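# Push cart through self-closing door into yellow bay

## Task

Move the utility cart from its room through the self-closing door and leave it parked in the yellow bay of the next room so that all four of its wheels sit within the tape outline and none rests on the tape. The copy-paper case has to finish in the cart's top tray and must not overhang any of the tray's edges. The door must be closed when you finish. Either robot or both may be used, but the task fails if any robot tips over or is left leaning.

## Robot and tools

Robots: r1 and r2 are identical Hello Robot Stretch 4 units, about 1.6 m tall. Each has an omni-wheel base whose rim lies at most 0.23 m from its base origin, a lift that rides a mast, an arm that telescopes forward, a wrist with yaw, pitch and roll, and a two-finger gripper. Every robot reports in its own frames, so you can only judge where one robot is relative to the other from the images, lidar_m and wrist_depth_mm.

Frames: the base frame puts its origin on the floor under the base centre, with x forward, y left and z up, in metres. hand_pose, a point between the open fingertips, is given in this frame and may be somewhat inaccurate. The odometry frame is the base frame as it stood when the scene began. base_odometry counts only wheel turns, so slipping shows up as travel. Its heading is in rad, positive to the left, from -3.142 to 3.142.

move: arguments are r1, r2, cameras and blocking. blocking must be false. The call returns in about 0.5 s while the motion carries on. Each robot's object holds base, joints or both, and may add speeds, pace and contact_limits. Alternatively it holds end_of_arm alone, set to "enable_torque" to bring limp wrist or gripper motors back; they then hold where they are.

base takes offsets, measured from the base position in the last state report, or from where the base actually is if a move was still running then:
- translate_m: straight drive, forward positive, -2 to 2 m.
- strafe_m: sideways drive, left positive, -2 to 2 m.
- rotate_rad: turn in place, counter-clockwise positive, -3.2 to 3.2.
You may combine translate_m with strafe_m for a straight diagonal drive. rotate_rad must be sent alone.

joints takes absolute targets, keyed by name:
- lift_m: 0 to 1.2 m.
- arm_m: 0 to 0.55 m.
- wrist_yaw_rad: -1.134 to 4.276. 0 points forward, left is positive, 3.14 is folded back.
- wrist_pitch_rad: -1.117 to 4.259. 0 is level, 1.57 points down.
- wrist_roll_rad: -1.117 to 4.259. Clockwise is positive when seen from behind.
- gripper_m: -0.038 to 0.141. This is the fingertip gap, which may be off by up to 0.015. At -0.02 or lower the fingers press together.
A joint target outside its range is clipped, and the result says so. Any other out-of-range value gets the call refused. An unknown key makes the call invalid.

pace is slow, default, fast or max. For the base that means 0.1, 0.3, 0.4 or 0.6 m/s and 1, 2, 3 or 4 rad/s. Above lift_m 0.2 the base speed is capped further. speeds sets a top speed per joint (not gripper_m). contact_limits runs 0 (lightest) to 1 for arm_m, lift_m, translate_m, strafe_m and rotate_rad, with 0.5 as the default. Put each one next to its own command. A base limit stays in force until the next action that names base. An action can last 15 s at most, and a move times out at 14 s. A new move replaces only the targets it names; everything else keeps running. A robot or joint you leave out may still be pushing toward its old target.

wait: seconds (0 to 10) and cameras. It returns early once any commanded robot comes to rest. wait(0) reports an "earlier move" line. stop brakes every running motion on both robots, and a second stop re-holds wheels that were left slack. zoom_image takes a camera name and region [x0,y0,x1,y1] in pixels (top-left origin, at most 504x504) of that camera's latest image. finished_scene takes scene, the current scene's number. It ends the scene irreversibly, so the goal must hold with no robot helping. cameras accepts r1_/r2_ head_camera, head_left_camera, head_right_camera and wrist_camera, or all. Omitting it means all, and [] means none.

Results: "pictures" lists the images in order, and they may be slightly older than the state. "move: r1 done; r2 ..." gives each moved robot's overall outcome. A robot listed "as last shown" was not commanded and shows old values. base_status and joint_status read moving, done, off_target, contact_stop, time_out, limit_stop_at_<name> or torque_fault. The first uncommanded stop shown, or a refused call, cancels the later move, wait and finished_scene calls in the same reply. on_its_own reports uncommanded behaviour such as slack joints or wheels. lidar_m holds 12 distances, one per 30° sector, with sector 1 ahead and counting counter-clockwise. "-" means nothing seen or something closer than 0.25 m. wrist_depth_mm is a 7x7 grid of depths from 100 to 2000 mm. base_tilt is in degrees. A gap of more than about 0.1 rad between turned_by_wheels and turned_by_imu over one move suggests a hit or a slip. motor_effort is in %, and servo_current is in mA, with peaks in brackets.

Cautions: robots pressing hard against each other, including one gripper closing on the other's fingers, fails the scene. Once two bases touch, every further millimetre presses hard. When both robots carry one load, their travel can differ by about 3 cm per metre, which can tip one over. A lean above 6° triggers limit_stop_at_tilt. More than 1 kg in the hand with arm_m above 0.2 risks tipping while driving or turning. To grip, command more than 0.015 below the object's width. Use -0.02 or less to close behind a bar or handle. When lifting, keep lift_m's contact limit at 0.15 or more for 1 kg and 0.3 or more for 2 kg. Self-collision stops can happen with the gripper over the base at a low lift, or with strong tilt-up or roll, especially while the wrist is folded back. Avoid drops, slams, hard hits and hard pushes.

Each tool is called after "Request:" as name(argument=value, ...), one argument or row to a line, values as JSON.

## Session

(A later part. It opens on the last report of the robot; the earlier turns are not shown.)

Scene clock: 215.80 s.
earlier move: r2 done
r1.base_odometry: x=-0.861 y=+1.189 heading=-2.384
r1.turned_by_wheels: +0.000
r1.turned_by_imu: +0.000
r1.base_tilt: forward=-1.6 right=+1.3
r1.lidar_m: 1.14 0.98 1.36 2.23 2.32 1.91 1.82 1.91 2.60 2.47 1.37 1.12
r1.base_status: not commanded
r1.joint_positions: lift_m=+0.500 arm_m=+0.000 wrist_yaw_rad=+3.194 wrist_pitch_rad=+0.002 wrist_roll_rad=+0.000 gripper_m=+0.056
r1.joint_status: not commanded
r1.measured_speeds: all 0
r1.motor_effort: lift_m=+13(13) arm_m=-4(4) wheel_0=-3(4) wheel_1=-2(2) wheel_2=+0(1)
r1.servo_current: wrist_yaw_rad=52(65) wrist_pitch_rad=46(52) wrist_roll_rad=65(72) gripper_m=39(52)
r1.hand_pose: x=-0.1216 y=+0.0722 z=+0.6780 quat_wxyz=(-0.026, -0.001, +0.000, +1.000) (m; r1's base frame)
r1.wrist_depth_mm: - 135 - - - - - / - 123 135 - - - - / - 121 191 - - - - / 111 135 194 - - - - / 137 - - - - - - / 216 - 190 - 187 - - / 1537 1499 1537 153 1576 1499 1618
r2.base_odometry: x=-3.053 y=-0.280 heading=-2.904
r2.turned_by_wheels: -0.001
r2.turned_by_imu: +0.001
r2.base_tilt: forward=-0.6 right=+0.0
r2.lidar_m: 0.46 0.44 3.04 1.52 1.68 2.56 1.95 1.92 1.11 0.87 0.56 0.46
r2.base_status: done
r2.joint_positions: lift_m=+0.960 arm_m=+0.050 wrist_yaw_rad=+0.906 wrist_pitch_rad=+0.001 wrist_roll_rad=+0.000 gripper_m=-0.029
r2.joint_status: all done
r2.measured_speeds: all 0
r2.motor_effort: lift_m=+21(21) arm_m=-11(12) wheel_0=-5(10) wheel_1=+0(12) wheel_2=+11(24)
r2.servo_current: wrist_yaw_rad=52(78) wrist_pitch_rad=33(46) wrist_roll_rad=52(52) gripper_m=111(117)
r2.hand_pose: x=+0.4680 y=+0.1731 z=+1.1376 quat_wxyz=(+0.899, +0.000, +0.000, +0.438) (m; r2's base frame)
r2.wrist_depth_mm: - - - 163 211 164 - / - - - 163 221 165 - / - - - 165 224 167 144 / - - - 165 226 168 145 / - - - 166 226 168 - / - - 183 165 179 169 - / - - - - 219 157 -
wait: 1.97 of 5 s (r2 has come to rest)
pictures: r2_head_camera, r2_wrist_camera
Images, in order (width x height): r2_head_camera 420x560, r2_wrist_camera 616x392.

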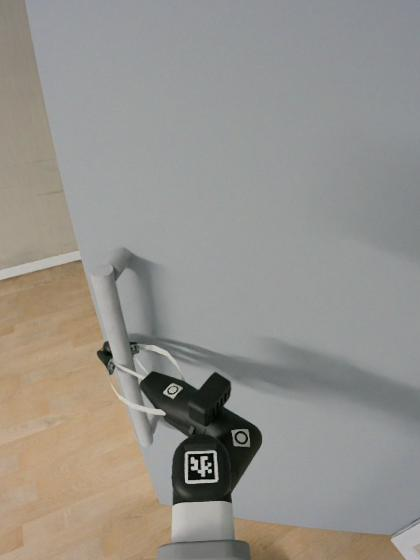

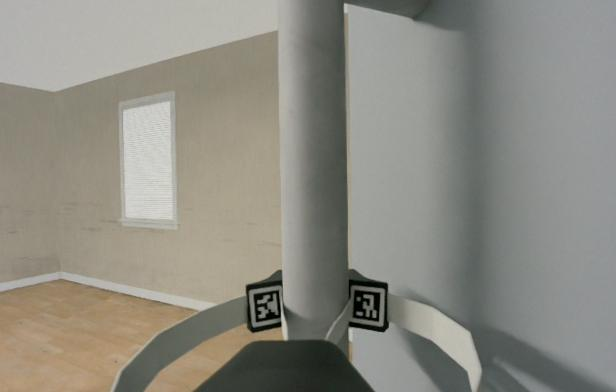

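Request:
move(
  blocking=false,
  cameras=[],
  r2={"base":{"translate_m":-0.049,"strafe_m":0.111},"joints":{"wrist_yaw_rad":0.5},"speeds":{"wrist_yaw_rad":0.25},"pace":"slow"},
)

Request:
wait(
  seconds=6,
  cameras=["r2_head_camera","r2_wrist_camera"],
)

Scene clock: 242.10 s.
move: r2 moving
r1: as last shown
r1.lidar_m: 1.16 0.99 1.38 2.21 2.30 1.92 1.81 1.88 2.60 2.48 1.35 1.13
r1.servo_current: wrist_yaw_rad=65(65) wrist_pitch_rad=52(52) wrist_roll_rad=52(52) gripper_m=46(46)
r1.wrist_depth_mm: - 135 - - - - - / - 123 135 - - - - / - 121 191 - - - - / 111 135 194 - - - - / 137 - - - - - - / 216 - 191 - 187 - - / 1537 1576 1537 153 1618 1499 1618
r2.base_odometry: x=-3.045 y=-0.290 heading=-2.903
r2.turned_by_wheels: +0.001
r2.turned_by_imu: +0.002
r2.base_tilt: forward=-0.6 right=+0.0
r2.lidar_m: 0.43 0.43 3.05 1.47 1.68 2.54 1.91 1.92 1.14 0.88 0.57 0.47
r2.base_status: translate_m moving; strafe_m moving
r2.joint_positions: lift_m=+0.960 arm_m=+0.050 wrist_yaw_rad=+0.809 wrist_pitch_rad=+0.001 wrist_roll_rad=+0.000 gripper_m=-0.029
r2.joint_status: wrist_yaw_rad moving
r2.measured_speeds: translate_m=-0.020 strafe_m=+0.046 rotate_rad=+0.002 lift_m=+0.000 arm_m=+0.000 wrist_yaw_rad=-0.232 wrist_pitch_rad=+0.000 wrist_roll_rad=+0.000
r2.motor_effort: lift_m=+21(21) arm_m=-11(12) wheel_0=-6(10) wheel_1=+1(4) wheel_2=+16(17)
r2.servo_current: wrist_yaw_rad=72(72) wrist_pitch_rad=39(46) wrist_roll_rad=46(59) gripper_m=111(111)
r2.hand_pose: x=+0.4837 y=+0.1482 z=+1.1376 quat_wxyz=(+0.919, +0.000, +0.000, +0.393) (m; r2's base frame)
r2.wrist_depth_mm: - - - 163 206 164 - / - - - 165 217 166 - / - - - 166 228 167 146 / - - - 165 230 174 - / - - - 168 232 169 147 / - - 185 170 181 169 - / - - - - 213 153 -
pictures: none
No camera images: "cameras" was empty.

Scene clock: 244.10 s.
earlier move: r2 done
r1.base_odometry: x=-0.861 y=+1.189 heading=-2.384
r1.turned_by_wheels: +0.000
r1.turned_by_imu: +0.000
r1.base_tilt: forward=-1.6 right=+1.3
r1.lidar_m: 1.14 1.00 1.35 2.22 2.33 1.92 1.83 1.92 2.60 2.48 1.39 1.13
r1.base_status: not commanded
r1.joint_positions: lift_m=+0.500 arm_m=+0.000 wrist_yaw_rad=+3.194 wrist_pitch_rad=+0.002 wrist_roll_rad=+0.000 gripper_m=+0.056
r1.joint_status: not commanded
r1.measured_speeds: all 0
r1.motor_effort: lift_m=+13(14) arm_m=-4(4) wheel_0=-3(4) wheel_1=-2(2) wheel_2=+0(1)
r1.servo_current: wrist_yaw_rad=39(65) wrist_pitch_rad=39(52) wrist_roll_rad=52(65) gripper_m=46(46)
r1.hand_pose: x=-0.1216 y=+0.0722 z=+0.6780 quat_wxyz=(-0.026, -0.001, +0.000, +1.000) (m; r1's base frame)
r1.wrist_depth_mm: - 135 - - - - - / - 123 135 - - - - / - 121 191 - - - - / 110 136 194 - - - - / 137 - - - - - - / 216 - 190 - 187 - - / 1537 1537 1576 153 1576 1430 1618
r2.base_odometry: x=-2.980 y=-0.376 heading=-2.905
r2.turned_by_wheels: -0.002
r2.turned_by_imu: -0.002
r2.base_tilt: forward=-0.7 right=+0.0
r2.lidar_m: 0.46 2.82 3.05 1.38 1.53 2.57 1.96 1.90 1.27 0.99 0.64 0.49
r2.base_status: done
r2.joint_positions: lift_m=+0.960 arm_m=+0.050 wrist_yaw_rad=+0.493 wrist_pitch_rad=+0.001 wrist_roll_rad=+0.000 gripper_m=-0.029
r2.joint_status: all done
r2.measured_speeds: all 0
r2.motor_effort: lift_m=+21(21) arm_m=-11(12) wheel_0=-13(16) wheel_1=-1(4) wheel_2=+6(17)
r2.servo_current: wrist_yaw_rad=52(111) wrist_pitch_rad=39(46) wrist_roll_rad=59(59) gripper_m=104(117)
r2.hand_pose: x=+0.5168 y=+0.0595 z=+1.1376 quat_wxyz=(+0.970, +0.000, +0.001, +0.244) (m; r2's base frame)
r2.wrist_depth_mm: - - - 165 209 187 169 / - - - 166 220 189 170 / - - - 165 217 190 171 / - - - 166 219 191 - / - - - 167 224 191 173 / - - - 168 179 188 173 / - - - - 221 181 173
wait: 2.00 of 6 s (r2 has come to rest)
pictures: r2_head_camera, r2_wrist_camera
Images, in order (width x height): r2_head_camera 420x560, r2_wrist_camera 616x392.

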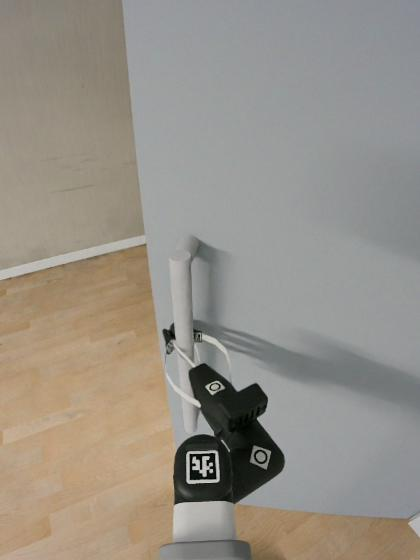

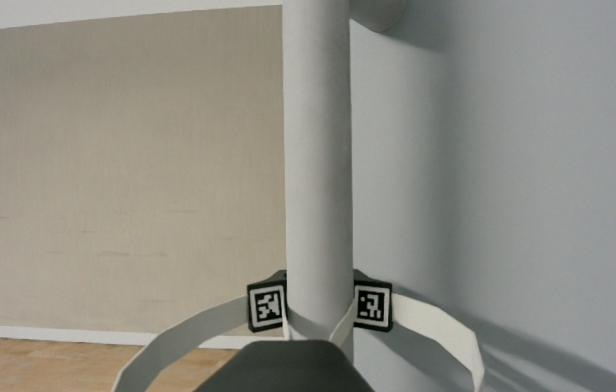

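Request:
move(
  blocking=false,
  cameras=[],
  r2={"base":{"translate_m":-0.28,"strafe_m":-0.108},"joints":{"wrist_yaw_rad":0.755},"speeds":{"wrist_yaw_rad":0.1},"pace":"slow"},
)

Request:
wait(
  seconds=8,
  cameras=["r2_head_camera","r2_wrist_camera","r1_head_camera"],
)

Scene clock: 250.33 s.
move: r2 moving
r1: as last shown
r1.base_tilt: forward=-1.6 right=+1.2
r1.lidar_m: 1.16 1.00 1.33 2.23 2.29 1.93 1.84 1.91 2.61 2.49 1.34 1.14
r1.motor_effort: lift_m=+13(14) arm_m=-4(4) wheel_0=-4(4) wheel_1=-2(2) wheel_2=+0(0)
r1.servo_current: wrist_yaw_rad=52(65) wrist_pitch_rad=39(46) wrist_roll_rad=52(65) gripper_m=39(46)
r1.wrist_depth_mm: - 135 - - - - - / - 123 135 - - - - / - 120 191 - - - - / 110 136 194 - - - - / 137 - - - - - - / 216 - 190 - 187 - - / 1576 1499 1576 153 1576 1464 1576
r2.base_odometry: x=-2.969 y=-0.369 heading=-2.906
r2.turned_by_wheels: -0.001
r2.turned_by_imu: -0.001
r2.base_tilt: forward=-0.6 right=+0.1
r2.lidar_m: 0.45 2.82 3.05 1.39 1.62 2.54 1.94 1.91 1.28 1.00 0.64 0.50
r2.base_status: translate_m moving; strafe_m moving
r2.joint_positions: lift_m=+0.960 arm_m=+0.050 wrist_yaw_rad=+0.516 wrist_pitch_rad=+0.001 wrist_roll_rad=+0.000 gripper_m=-0.029
r2.joint_status: wrist_yaw_rad moving
r2.measured_speeds: translate_m=-0.050 strafe_m=-0.018 rotate_rad=-0.003 lift_m=+0.000 arm_m=+0.000 wrist_yaw_rad=+0.091 wrist_pitch_rad=+0.000 wrist_roll_rad=+0.000
r2.motor_effort: lift_m=+21(21) arm_m=-11(12) wheel_0=-14(16) wheel_1=-13(13) wheel_2=+12(14)
r2.servo_current: wrist_yaw_rad=163(228) wrist_pitch_rad=33(46) wrist_roll_rad=46(52) gripper_m=111(111)
r2.hand_pose: x=+0.5153 y=+0.0663 z=+1.1376 quat_wxyz=(+0.967, +0.000, +0.001, +0.255) (m; r2's base frame)
r2.wrist_depth_mm: - - - 167 208 187 - / - - - 167 220 188 169 / - - - 165 217 190 170 / - - - 166 218 190 - / - - - 167 224 191 172 / - - - 168 179 188 173 / - - - - 222 185 173
pictures: none
No camera images: "cameras" was empty.

Scene clock: 254.03 s.
earlier move: r2 done
r1.base_odometry: x=-0.861 y=+1.189 heading=-2.384
r1.turned_by_wheels: +0.000
r1.turned_by_imu: +0.000
r1.base_tilt: forward=-1.6 right=+1.3
r1.lidar_m: 1.19 0.99 1.34 2.22 2.31 1.90 1.83 1.91 2.59 2.48 1.37 1.14
r1.base_status: not commanded
r1.joint_positions: lift_m=+0.500 arm_m=+0.000 wrist_yaw_rad=+3.194 wrist_pitch_rad=+0.002 wrist_roll_rad=+0.000 gripper_m=+0.056
r1.joint_status: not commanded
r1.measured_speeds: all 0
r1.motor_effort: lift_m=+13(14) arm_m=-4(4) wheel_0=-3(4) wheel_1=-2(2) wheel_2=+0(1)
r1.servo_current: wrist_yaw_rad=52(65) wrist_pitch_rad=46(52) wrist_roll_rad=33(72) gripper_m=33(46)
r1.hand_pose: x=-0.1216 y=+0.0722 z=+0.6780 quat_wxyz=(-0.026, -0.001, +0.000, +1.000) (m; r1's base frame)
r1.wrist_depth_mm: - 135 - - - - - / - 123 135 - - - - / - 121 191 - - - - / 110 135 193 - - - - / 137 - - - - - - / 216 - 189 - 187 - - / 1576 1537 1499 153 1576 1499 1576
r2.base_odometry: x=-2.733 y=-0.206 heading=-2.904
r2.turned_by_wheels: +0.003
r2.turned_by_imu: +0.004
r2.base_tilt: forward=-0.6 right=+0.0
r2.lidar_m: 0.45 0.46 3.36 1.45 4.71 2.12 1.65 1.60 1.32 1.02 0.89 0.56
r2.base_status: done
r2.joint_positions: lift_m=+0.960 arm_m=+0.050 wrist_yaw_rad=+0.765 wrist_pitch_rad=+0.001 wrist_roll_rad=+0.000 gripper_m=-0.029
r2.joint_status: all done
r2.measured_speeds: all 0
r2.motor_effort: lift_m=+21(21) arm_m=-10(12) wheel_0=+8(16) wheel_1=-5(14) wheel_2=+17(18)
r2.servo_current: wrist_yaw_rad=72(228) wrist_pitch_rad=39(46) wrist_roll_rad=46(65) gripper_m=104(117)
r2.hand_pose: x=+0.4899 y=+0.1366 z=+1.1376 quat_wxyz=(+0.928, +0.000, +0.000, +0.373) (m; r2's base frame)
r2.wrist_depth_mm: - - - 164 208 181 - / - - - 164 213 183 165 / - - - 165 219 188 166 / - - - 167 217 185 167 / - - - 166 218 185 167 / - - 187 167 181 186 168 / - - - - 215 179 -
wait: 3.70 of 8 s (r2 has come to rest)
pictures: r1_head_camera, r2_head_camera, r2_wrist_camera
Images, in order (width x height): r1_head_camera 420x560, r2_head_camera 420x560, r2_wrist_camera 616x392.

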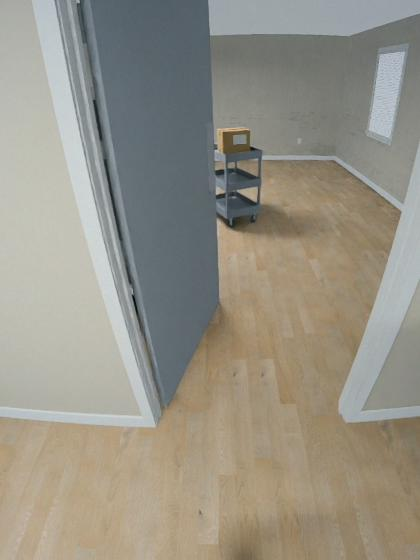

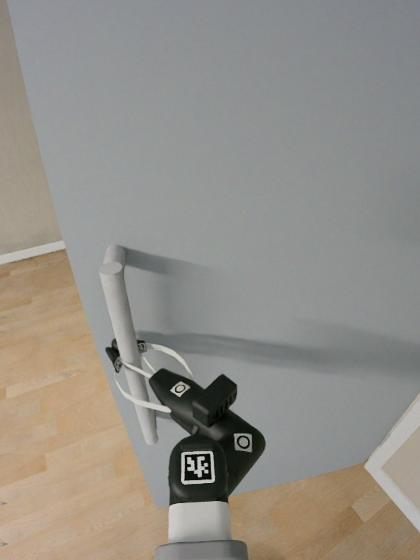

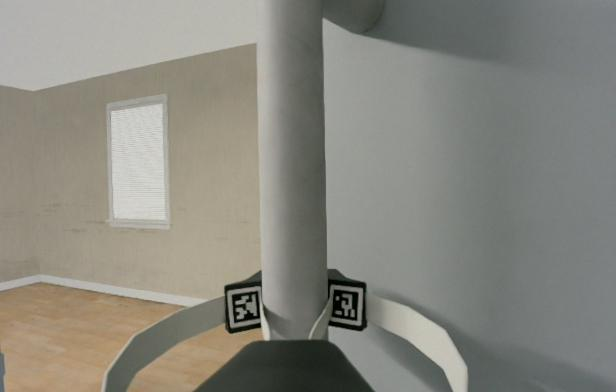

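Request:
move(
  blocking=false,
  cameras=[],
  r2={"base":{"translate_m":-0.242,"strafe_m":-0.177},"joints":{"wrist_yaw_rad":1.02},"speeds":{"wrist_yaw_rad":0.1},"pace":"slow"},
)

Request:
wait(
  seconds=8,
  cameras=["r2_head_camera","r2_wrist_camera","r1_head_camera"],
)

Scene clock: 258.67 s.
move: r2 moving
r1: as last shown
r1.lidar_m: 1.20 1.02 1.37 2.21 2.31 1.91 1.81 1.91 2.60 2.50 1.37 1.12
r1.motor_effort: lift_m=+13(13) arm_m=-4(4) wheel_0=-4(4) wheel_1=-2(2) wheel_2=+0(1)
r1.servo_current: wrist_yaw_rad=39(59) wrist_pitch_rad=46(46) wrist_roll_rad=65(65) gripper_m=33(52)
r1.wrist_depth_mm: - 135 - - - - - / - 123 135 - - - - / - 121 191 - - - - / 110 136 195 - - - - / 137 - - - - - - / 216 - 190 - 188 - - / 1537 1537 1499 153 1576 1499 1618
r2.base_odometry: x=-2.724 y=-0.195 heading=-2.902
r2.turned_by_wheels: +0.002
r2.turned_by_imu: +0.002
r2.base_tilt: forward=-0.6 right=+0.0
r2.lidar_m: 0.46 0.45 3.37 1.48 4.66 2.09 1.66 1.59 1.28 1.01 0.89 0.57
r2.base_status: translate_m moving; strafe_m moving
r2.joint_positions: lift_m=+0.960 arm_m=+0.050 wrist_yaw_rad=+0.803 wrist_pitch_rad=+0.001 wrist_roll_rad=+0.000 gripper_m=-0.029
r2.joint_status: wrist_yaw_rad moving
r2.measured_speeds: translate_m=-0.043 strafe_m=-0.032 rotate_rad=+0.000 lift_m=+0.000 arm_m=+0.000 wrist_yaw_rad=+0.099 wrist_pitch_rad=+0.000 wrist_roll_rad=+0.000
r2.motor_effort: lift_m=+21(21) arm_m=-10(10) wheel_0=+13(15) wheel_1=-9(11) wheel_2=+18(20)
r2.servo_current: wrist_yaw_rad=85(104) wrist_pitch_rad=39(46) wrist_roll_rad=46(52) gripper_m=111(117)
r2.hand_pose: x=+0.4844 y=+0.1469 z=+1.1376 quat_wxyz=(+0.920, +0.000, +0.000, +0.391) (m; r2's base frame)
r2.wrist_depth_mm: - - - 163 208 181 - / - - - 166 215 183 167 / - - - 164 216 188 166 / - - - 168 218 186 167 / - - - 166 220 186 167 / - - 186 167 180 186 168 / - - - - 216 179 -
pictures: none
No camera images: "cameras" was empty.

Scene clock: 262.37 s.
earlier move: r2 done
r1.base_odometry: x=-0.861 y=+1.189 heading=-2.384
r1.turned_by_wheels: +0.000
r1.turned_by_imu: +0.000
r1.base_tilt: forward=-1.6 right=+1.3
r1.lidar_m: 1.30 1.02 1.35 2.22 2.33 1.92 1.83 1.90 2.59 2.49 1.35 1.14
r1.base_status: not commanded
r1.joint_positions: lift_m=+0.500 arm_m=+0.000 wrist_yaw_rad=+3.194 wrist_pitch_rad=+0.002 wrist_roll_rad=+0.000 gripper_m=+0.056
r1.joint_status: not commanded
r1.measured_speeds: all 0
r1.motor_effort: lift_m=+13(14) arm_m=-4(4) wheel_0=-3(4) wheel_1=-2(2) wheel_2=+0(1)
r1.servo_current: wrist_yaw_rad=59(72) wrist_pitch_rad=46(52) wrist_roll_rad=46(65) gripper_m=39(52)
r1.hand_pose: x=-0.1216 y=+0.0722 z=+0.6780 quat_wxyz=(-0.026, -0.001, +0.000, +1.000) (m; r1's base frame)
r1.wrist_depth_mm: - 135 - - - - - / - 123 135 - - - - / - 121 191 - - - - / 110 135 195 - - - - / 137 - - - - - - / 216 - 190 - 187 - - / 1537 1537 1576 153 1576 1464 1576
r2.base_odometry: x=-2.540 y=+0.023 heading=-2.901
r2.turned_by_wheels: +0.001
r2.turned_by_imu: +0.017
r2.base_tilt: forward=-0.7 right=+0.0
r2.lidar_m: 0.51 0.40 1.87 1.68 3.71 1.74 1.35 1.32 1.19 0.95 0.93 0.64
r2.base_status: done
r2.joint_positions: lift_m=+0.960 arm_m=+0.050 wrist_yaw_rad=+1.038 wrist_pitch_rad=+0.001 wrist_roll_rad=+0.000 gripper_m=-0.029
r2.joint_status: all done
r2.measured_speeds: all 0
r2.motor_effort: lift_m=+21(21) arm_m=-6(10) wheel_0=+22(27) wheel_1=-1(11) wheel_2=+15(23)
r2.servo_current: wrist_yaw_rad=98(111) wrist_pitch_rad=39(46) wrist_roll_rad=52(65) gripper_m=104(117)
r2.hand_pose: x=+0.4429 y=+0.2039 z=+1.1376 quat_wxyz=(+0.868, +0.000, +0.000, +0.496) (m; r2's base frame)
r2.wrist_depth_mm: - - - 169 210 180 - / - - - 164 210 180 - / - - - 169 216 186 165 / - - - 169 213 180 165 / - 1708 - 170 215 180 169 / - 1983 183 167 202 185 167 / - - - - 208 178 -
wait: 3.70 of 8 s (r2 has come to rest)
pictures: r1_head_camera, r2_head_camera, r2_wrist_camera
Images, in order (width x height): r1_head_camera 420x560, r2_head_camera 420x560, r2_wrist_camera 616x392.

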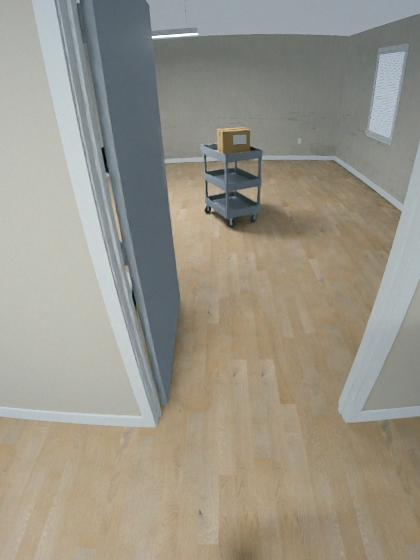

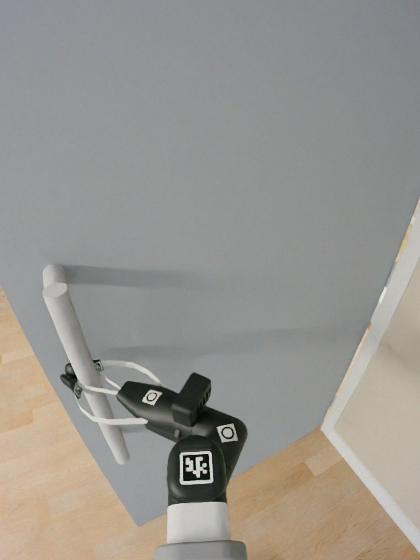

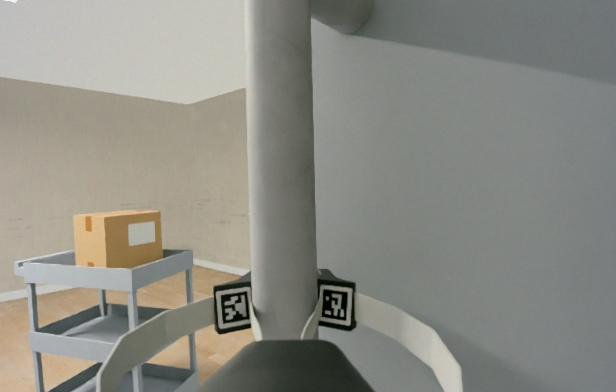

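Request:
move(
  blocking=false,
  cameras=[],
  r2={"base":{"translate_m":-0.15,"strafe_m":-0.165},"joints":{"wrist_yaw_rad":1.23},"speeds":{"wrist_yaw_rad":0.1},"pace":"slow"},
)

Request:
wait(
  seconds=8,
  cameras=["r2_head_camera","r2_wrist_camera","r1_head_camera"],
)

Scene clock: 273.67 s.
move: r2 moving
r1: as last shown
r1.lidar_m: 1.35 1.01 1.34 2.21 2.30 1.92 1.82 1.92 2.59 2.48 1.36 1.15
r1.motor_effort: lift_m=+13(13) arm_m=-4(4) wheel_0=-3(4) wheel_1=-2(2) wheel_2=+0(1)
r1.servo_current: wrist_yaw_rad=46(65) wrist_pitch_rad=39(46) wrist_roll_rad=46(52) gripper_m=46(46)
r1.wrist_depth_mm: - 135 - - - - - / - 123 135 - - - - / - 121 191 - - - - / 110 136 193 - - - - / 137 - - - - - - / 217 - 190 - 187 - - / 1537 1576 1499 153 1576 1464 1661
r2.base_odometry: x=-2.534 y=+0.035 heading=-2.898
r2.turned_by_wheels: +0.003
r2.turned_by_imu: +0.008
r2.base_tilt: forward=-0.6 right=+0.0
r2.lidar_m: 0.52 0.42 1.89 1.70 3.62 1.71 1.35 1.32 1.17 0.94 0.92 0.69
r2.base_status: translate_m moving; strafe_m moving
r2.joint_positions: lift_m=+0.960 arm_m=+0.050 wrist_yaw_rad=+1.074 wrist_pitch_rad=+0.001 wrist_roll_rad=+0.000 gripper_m=-0.029
r2.joint_status: wrist_yaw_rad moving
r2.measured_speeds: translate_m=-0.033 strafe_m=-0.039 rotate_rad=+0.004 lift_m=+0.000 arm_m=+0.000 wrist_yaw_rad=+0.097 wrist_pitch_rad=+0.000 wrist_roll_rad=+0.000
r2.motor_effort: lift_m=+21(21) arm_m=-6(7) wheel_0=+19(25) wheel_1=-6(8) wheel_2=+18(19)
r2.servo_current: wrist_yaw_rad=20(143) wrist_pitch_rad=39(46) wrist_roll_rad=59(59) gripper_m=104(111)
r2.hand_pose: x=+0.4354 y=+0.2118 z=+1.1376 quat_wxyz=(+0.859, +0.000, +0.000, +0.512) (m; r2's base frame)
r2.wrist_depth_mm: - - - 166 211 179 - / - - - 166 211 181 - / - - - 167 218 186 164 / - - - 167 216 180 165 / - 1661 - 167 216 181 169 / - - 184 168 180 185 167 / - 1576 1921 - 214 178 -
pictures: none
No camera images: "cameras" was empty.

Scene clock: 276.97 s.
earlier move: r2 done
r1.base_odometry: x=-0.861 y=+1.189 heading=-2.384
r1.turned_by_wheels: +0.000
r1.turned_by_imu: +0.000
r1.base_tilt: forward=-1.6 right=+1.3
r1.lidar_m: 3.40 1.01 1.34 2.22 2.31 1.91 1.85 1.92 2.60 2.47 1.36 1.10
r1.base_status: not commanded
r1.joint_positions: lift_m=+0.500 arm_m=+0.000 wrist_yaw_rad=+3.194 wrist_pitch_rad=+0.002 wrist_roll_rad=+0.000 gripper_m=+0.056
r1.joint_status: not commanded
r1.measured_speeds: all 0
r1.motor_effort: lift_m=+13(14) arm_m=-4(4) wheel_0=-4(4) wheel_1=-2(2) wheel_2=+0(1)
r1.servo_current: wrist_yaw_rad=46(78) wrist_pitch_rad=39(52) wrist_roll_rad=46(65) gripper_m=46(46)
r1.hand_pose: x=-0.1216 y=+0.0722 z=+0.6780 quat_wxyz=(-0.026, -0.001, +0.000, +1.000) (m; r1's base frame)
r1.wrist_depth_mm: - 135 - - - - - / - 123 135 - - - - / - 121 191 - - - - / 110 136 194 - - - - / 137 - - - - - - / 216 - 190 - 187 - - / 1537 1537 1537 153 1618 1499 1576
r2.base_odometry: x=-2.435 y=+0.219 heading=-2.900
r2.turned_by_wheels: -0.002
r2.turned_by_imu: +0.166
r2.base_tilt: forward=-0.6 right=+0.0
r2.lidar_m: 0.51 0.44 1.82 2.02 2.32 1.41 1.20 1.20 0.92 0.80 0.81 0.66
r2.base_status: done
r2.joint_positions: lift_m=+0.960 arm_m=+0.050 wrist_yaw_rad=+1.222 wrist_pitch_rad=+0.001 wrist_roll_rad=+0.000 gripper_m=-0.029
r2.joint_status: all done
r2.measured_speeds: all 0
r2.motor_effort: lift_m=+20(21) arm_m=-7(7) wheel_0=+3(25) wheel_1=-9(19) wheel_2=+10(26)
r2.servo_current: wrist_yaw_rad=59(143) wrist_pitch_rad=39(46) wrist_roll_rad=46(59) gripper_m=104(117)
r2.hand_pose: x=+0.4018 y=+0.2411 z=+1.1377 quat_wxyz=(+0.819, +0.000, +0.000, +0.574) (m; r2's base frame)
r2.wrist_depth_mm: - - - 167 207 180 - / - - - 167 220 182 - / - - - 166 222 189 163 / - - - 167 218 185 163 / - - - 169 224 186 168 / - - 182 169 179 182 165 / - - 157 - 220 174 -
wait: 3.30 of 8 s (r2 has come to rest)
pictures: r1_head_camera, r2_head_camera, r2_wrist_camera
Images, in order (width x height): r1_head_camera 420x560, r2_head_camera 420x560, r2_wrist_camera 616x392.

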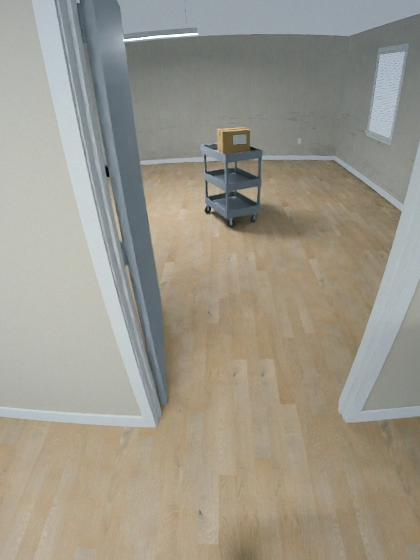

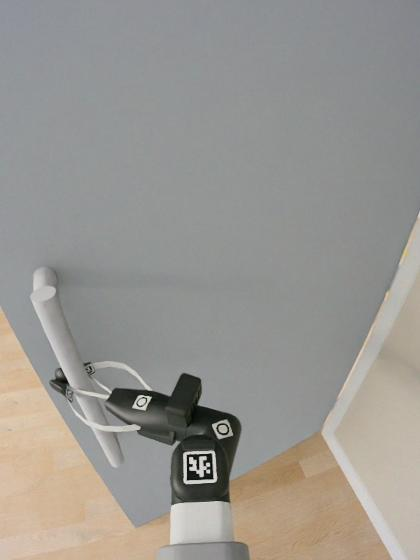

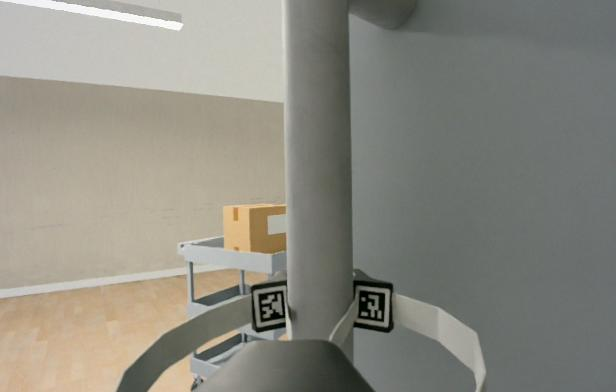

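Request:
move(
  blocking=false,
  cameras=[],
  r1={"base":{"translate_m":0.45,"strafe_m":-0.2},"pace":"default"},
)

Request:
wait(
  seconds=5,
  cameras=["r1_head_camera"],
)

Scene clock: 296.60 s.
move: r1 moving
r1.base_odometry: x=-0.893 y=+1.177 heading=-2.383
r1.turned_by_wheels: +0.000
r1.turned_by_imu: +0.000
r1.base_tilt: forward=-1.6 right=+1.3
r1.lidar_m: 3.35 0.97 1.32 2.22 2.32 1.95 1.85 1.96 2.53 2.47 1.30 1.11
r1.base_status: translate_m moving; strafe_m moving
r1.joint_positions: lift_m=+0.500 arm_m=+0.000 wrist_yaw_rad=+3.194 wrist_pitch_rad=+0.002 wrist_roll_rad=+0.000 gripper_m=+0.056
r1.joint_status: not commanded
r1.measured_speeds: translate_m=+0.122 strafe_m=-0.053 rotate_rad=-0.002 lift_m=+0.000 arm_m=+0.000 wrist_yaw_rad=+0.000 wrist_pitch_rad=+0.000 wrist_roll_rad=+0.000
r1.motor_effort: lift_m=+13(13) arm_m=-4(4) wheel_0=+11(11) wheel_1=+3(3) wheel_2=-9(9)
r1.servo_current: wrist_yaw_rad=52(59) wrist_pitch_rad=52(52) wrist_roll_rad=33(59) gripper_m=39(46)
r1.hand_pose: x=-0.1216 y=+0.0722 z=+0.6780 quat_wxyz=(-0.026, -0.001, +0.000, +1.000) (m; r1's base frame)
r1.wrist_depth_mm: - 135 - - - - - / - 123 135 - - - - / - 121 192 - - - - / 110 136 207 - - - - / 216 - - - - - - / - - 193 - 188 - - / 1537 1537 1576 153 1618 1464 1661
r2: as last shown
r2.turned_by_wheels: +0.000
r2.turned_by_imu: +0.001
r2.lidar_m: 0.50 0.42 1.82 2.03 2.33 1.36 1.19 1.18 0.93 0.81 0.79 0.63
r2.motor_effort: lift_m=+20(20) arm_m=-8(8) wheel_0=+3(3) wheel_1=-9(9) wheel_2=+11(11)
r2.servo_current: wrist_yaw_rad=52(65) wrist_pitch_rad=39(39) wrist_roll_rad=33(52) gripper_m=104(111)
r2.wrist_depth_mm: - - - 167 206 180 - / - - - 167 220 182 - / - - - 166 222 189 163 / - - - 167 218 185 163 / - - - 168 225 186 168 / - - 182 168 179 182 165 / - - 157 - 221 174 -
pictures: none
No camera images: "cameras" was empty.

Scene clock: 299.13 s.
earlier move: r1 done
r1.base_odometry: x=-1.325 y=+1.025 heading=-2.384
r1.turned_by_wheels: +0.000
r1.turned_by_imu: -0.001
r1.base_tilt: forward=-1.6 right=+1.3
r1.lidar_m: 2.93 0.76 0.73 1.97 2.54 2.36 2.28 2.41 2.37 2.01 0.74 0.65
r1.base_status: done
r1.joint_positions: lift_m=+0.500 arm_m=+0.000 wrist_yaw_rad=+3.194 wrist_pitch_rad=+0.002 wrist_roll_rad=+0.000 gripper_m=+0.056
r1.joint_status: not commanded
r1.measured_speeds: all 0
r1.motor_effort: lift_m=+13(14) arm_m=-4(4) wheel_0=+2(11) wheel_1=+2(6) wheel_2=+0(10)
r1.servo_current: wrist_yaw_rad=59(65) wrist_pitch_rad=46(52) wrist_roll_rad=52(78) gripper_m=39(52)
r1.hand_pose: x=-0.1216 y=+0.0722 z=+0.6780 quat_wxyz=(-0.026, -0.001, +0.000, +1.000) (m; r1's base frame)
r1.wrist_depth_mm: - 135 - - - - - / - 123 146 - - - - / - 121 191 - - - - / 110 136 206 - - - - / 216 - - - - - - / - - 193 - 188 - - / 1537 1537 1537 153 1576 1499 1618
r2.base_odometry: x=-2.435 y=+0.219 heading=-2.900
r2.turned_by_wheels: +0.000
r2.turned_by_imu: +0.000
r2.base_tilt: forward=-0.6 right=+0.0
r2.lidar_m: 0.50 0.43 1.84 2.03 2.34 1.39 1.19 1.21 0.94 0.80 0.81 0.66
r2.base_status: not commanded
r2.joint_positions: lift_m=+0.960 arm_m=+0.050 wrist_yaw_rad=+1.222 wrist_pitch_rad=+0.001 wrist_roll_rad=+0.000 gripper_m=-0.029
r2.joint_status: not commanded
r2.measured_speeds: all 0
r2.motor_effort: lift_m=+20(20) arm_m=-7(8) wheel_0=+3(3) wheel_1=-9(9) wheel_2=+11(11)
r2.servo_current: wrist_yaw_rad=65(65) wrist_pitch_rad=39(46) wrist_roll_rad=59(59) gripper_m=117(117)
r2.hand_pose: x=+0.4018 y=+0.2411 z=+1.1377 quat_wxyz=(+0.819, +0.000, +0.000, +0.574) (m; r2's base frame)
r2.wrist_depth_mm: - - - 167 206 180 - / - - - 167 221 182 - / - - - 167 222 188 163 / - - - 167 218 185 164 / - - - 168 225 186 168 / - - 181 168 179 181 165 / - - 157 - 221 174 -
wait: 2.53 of 5 s (r1 has come to rest)
pictures: r1_head_camera
Images, in order (width x height): r1_head_camera 420x560.

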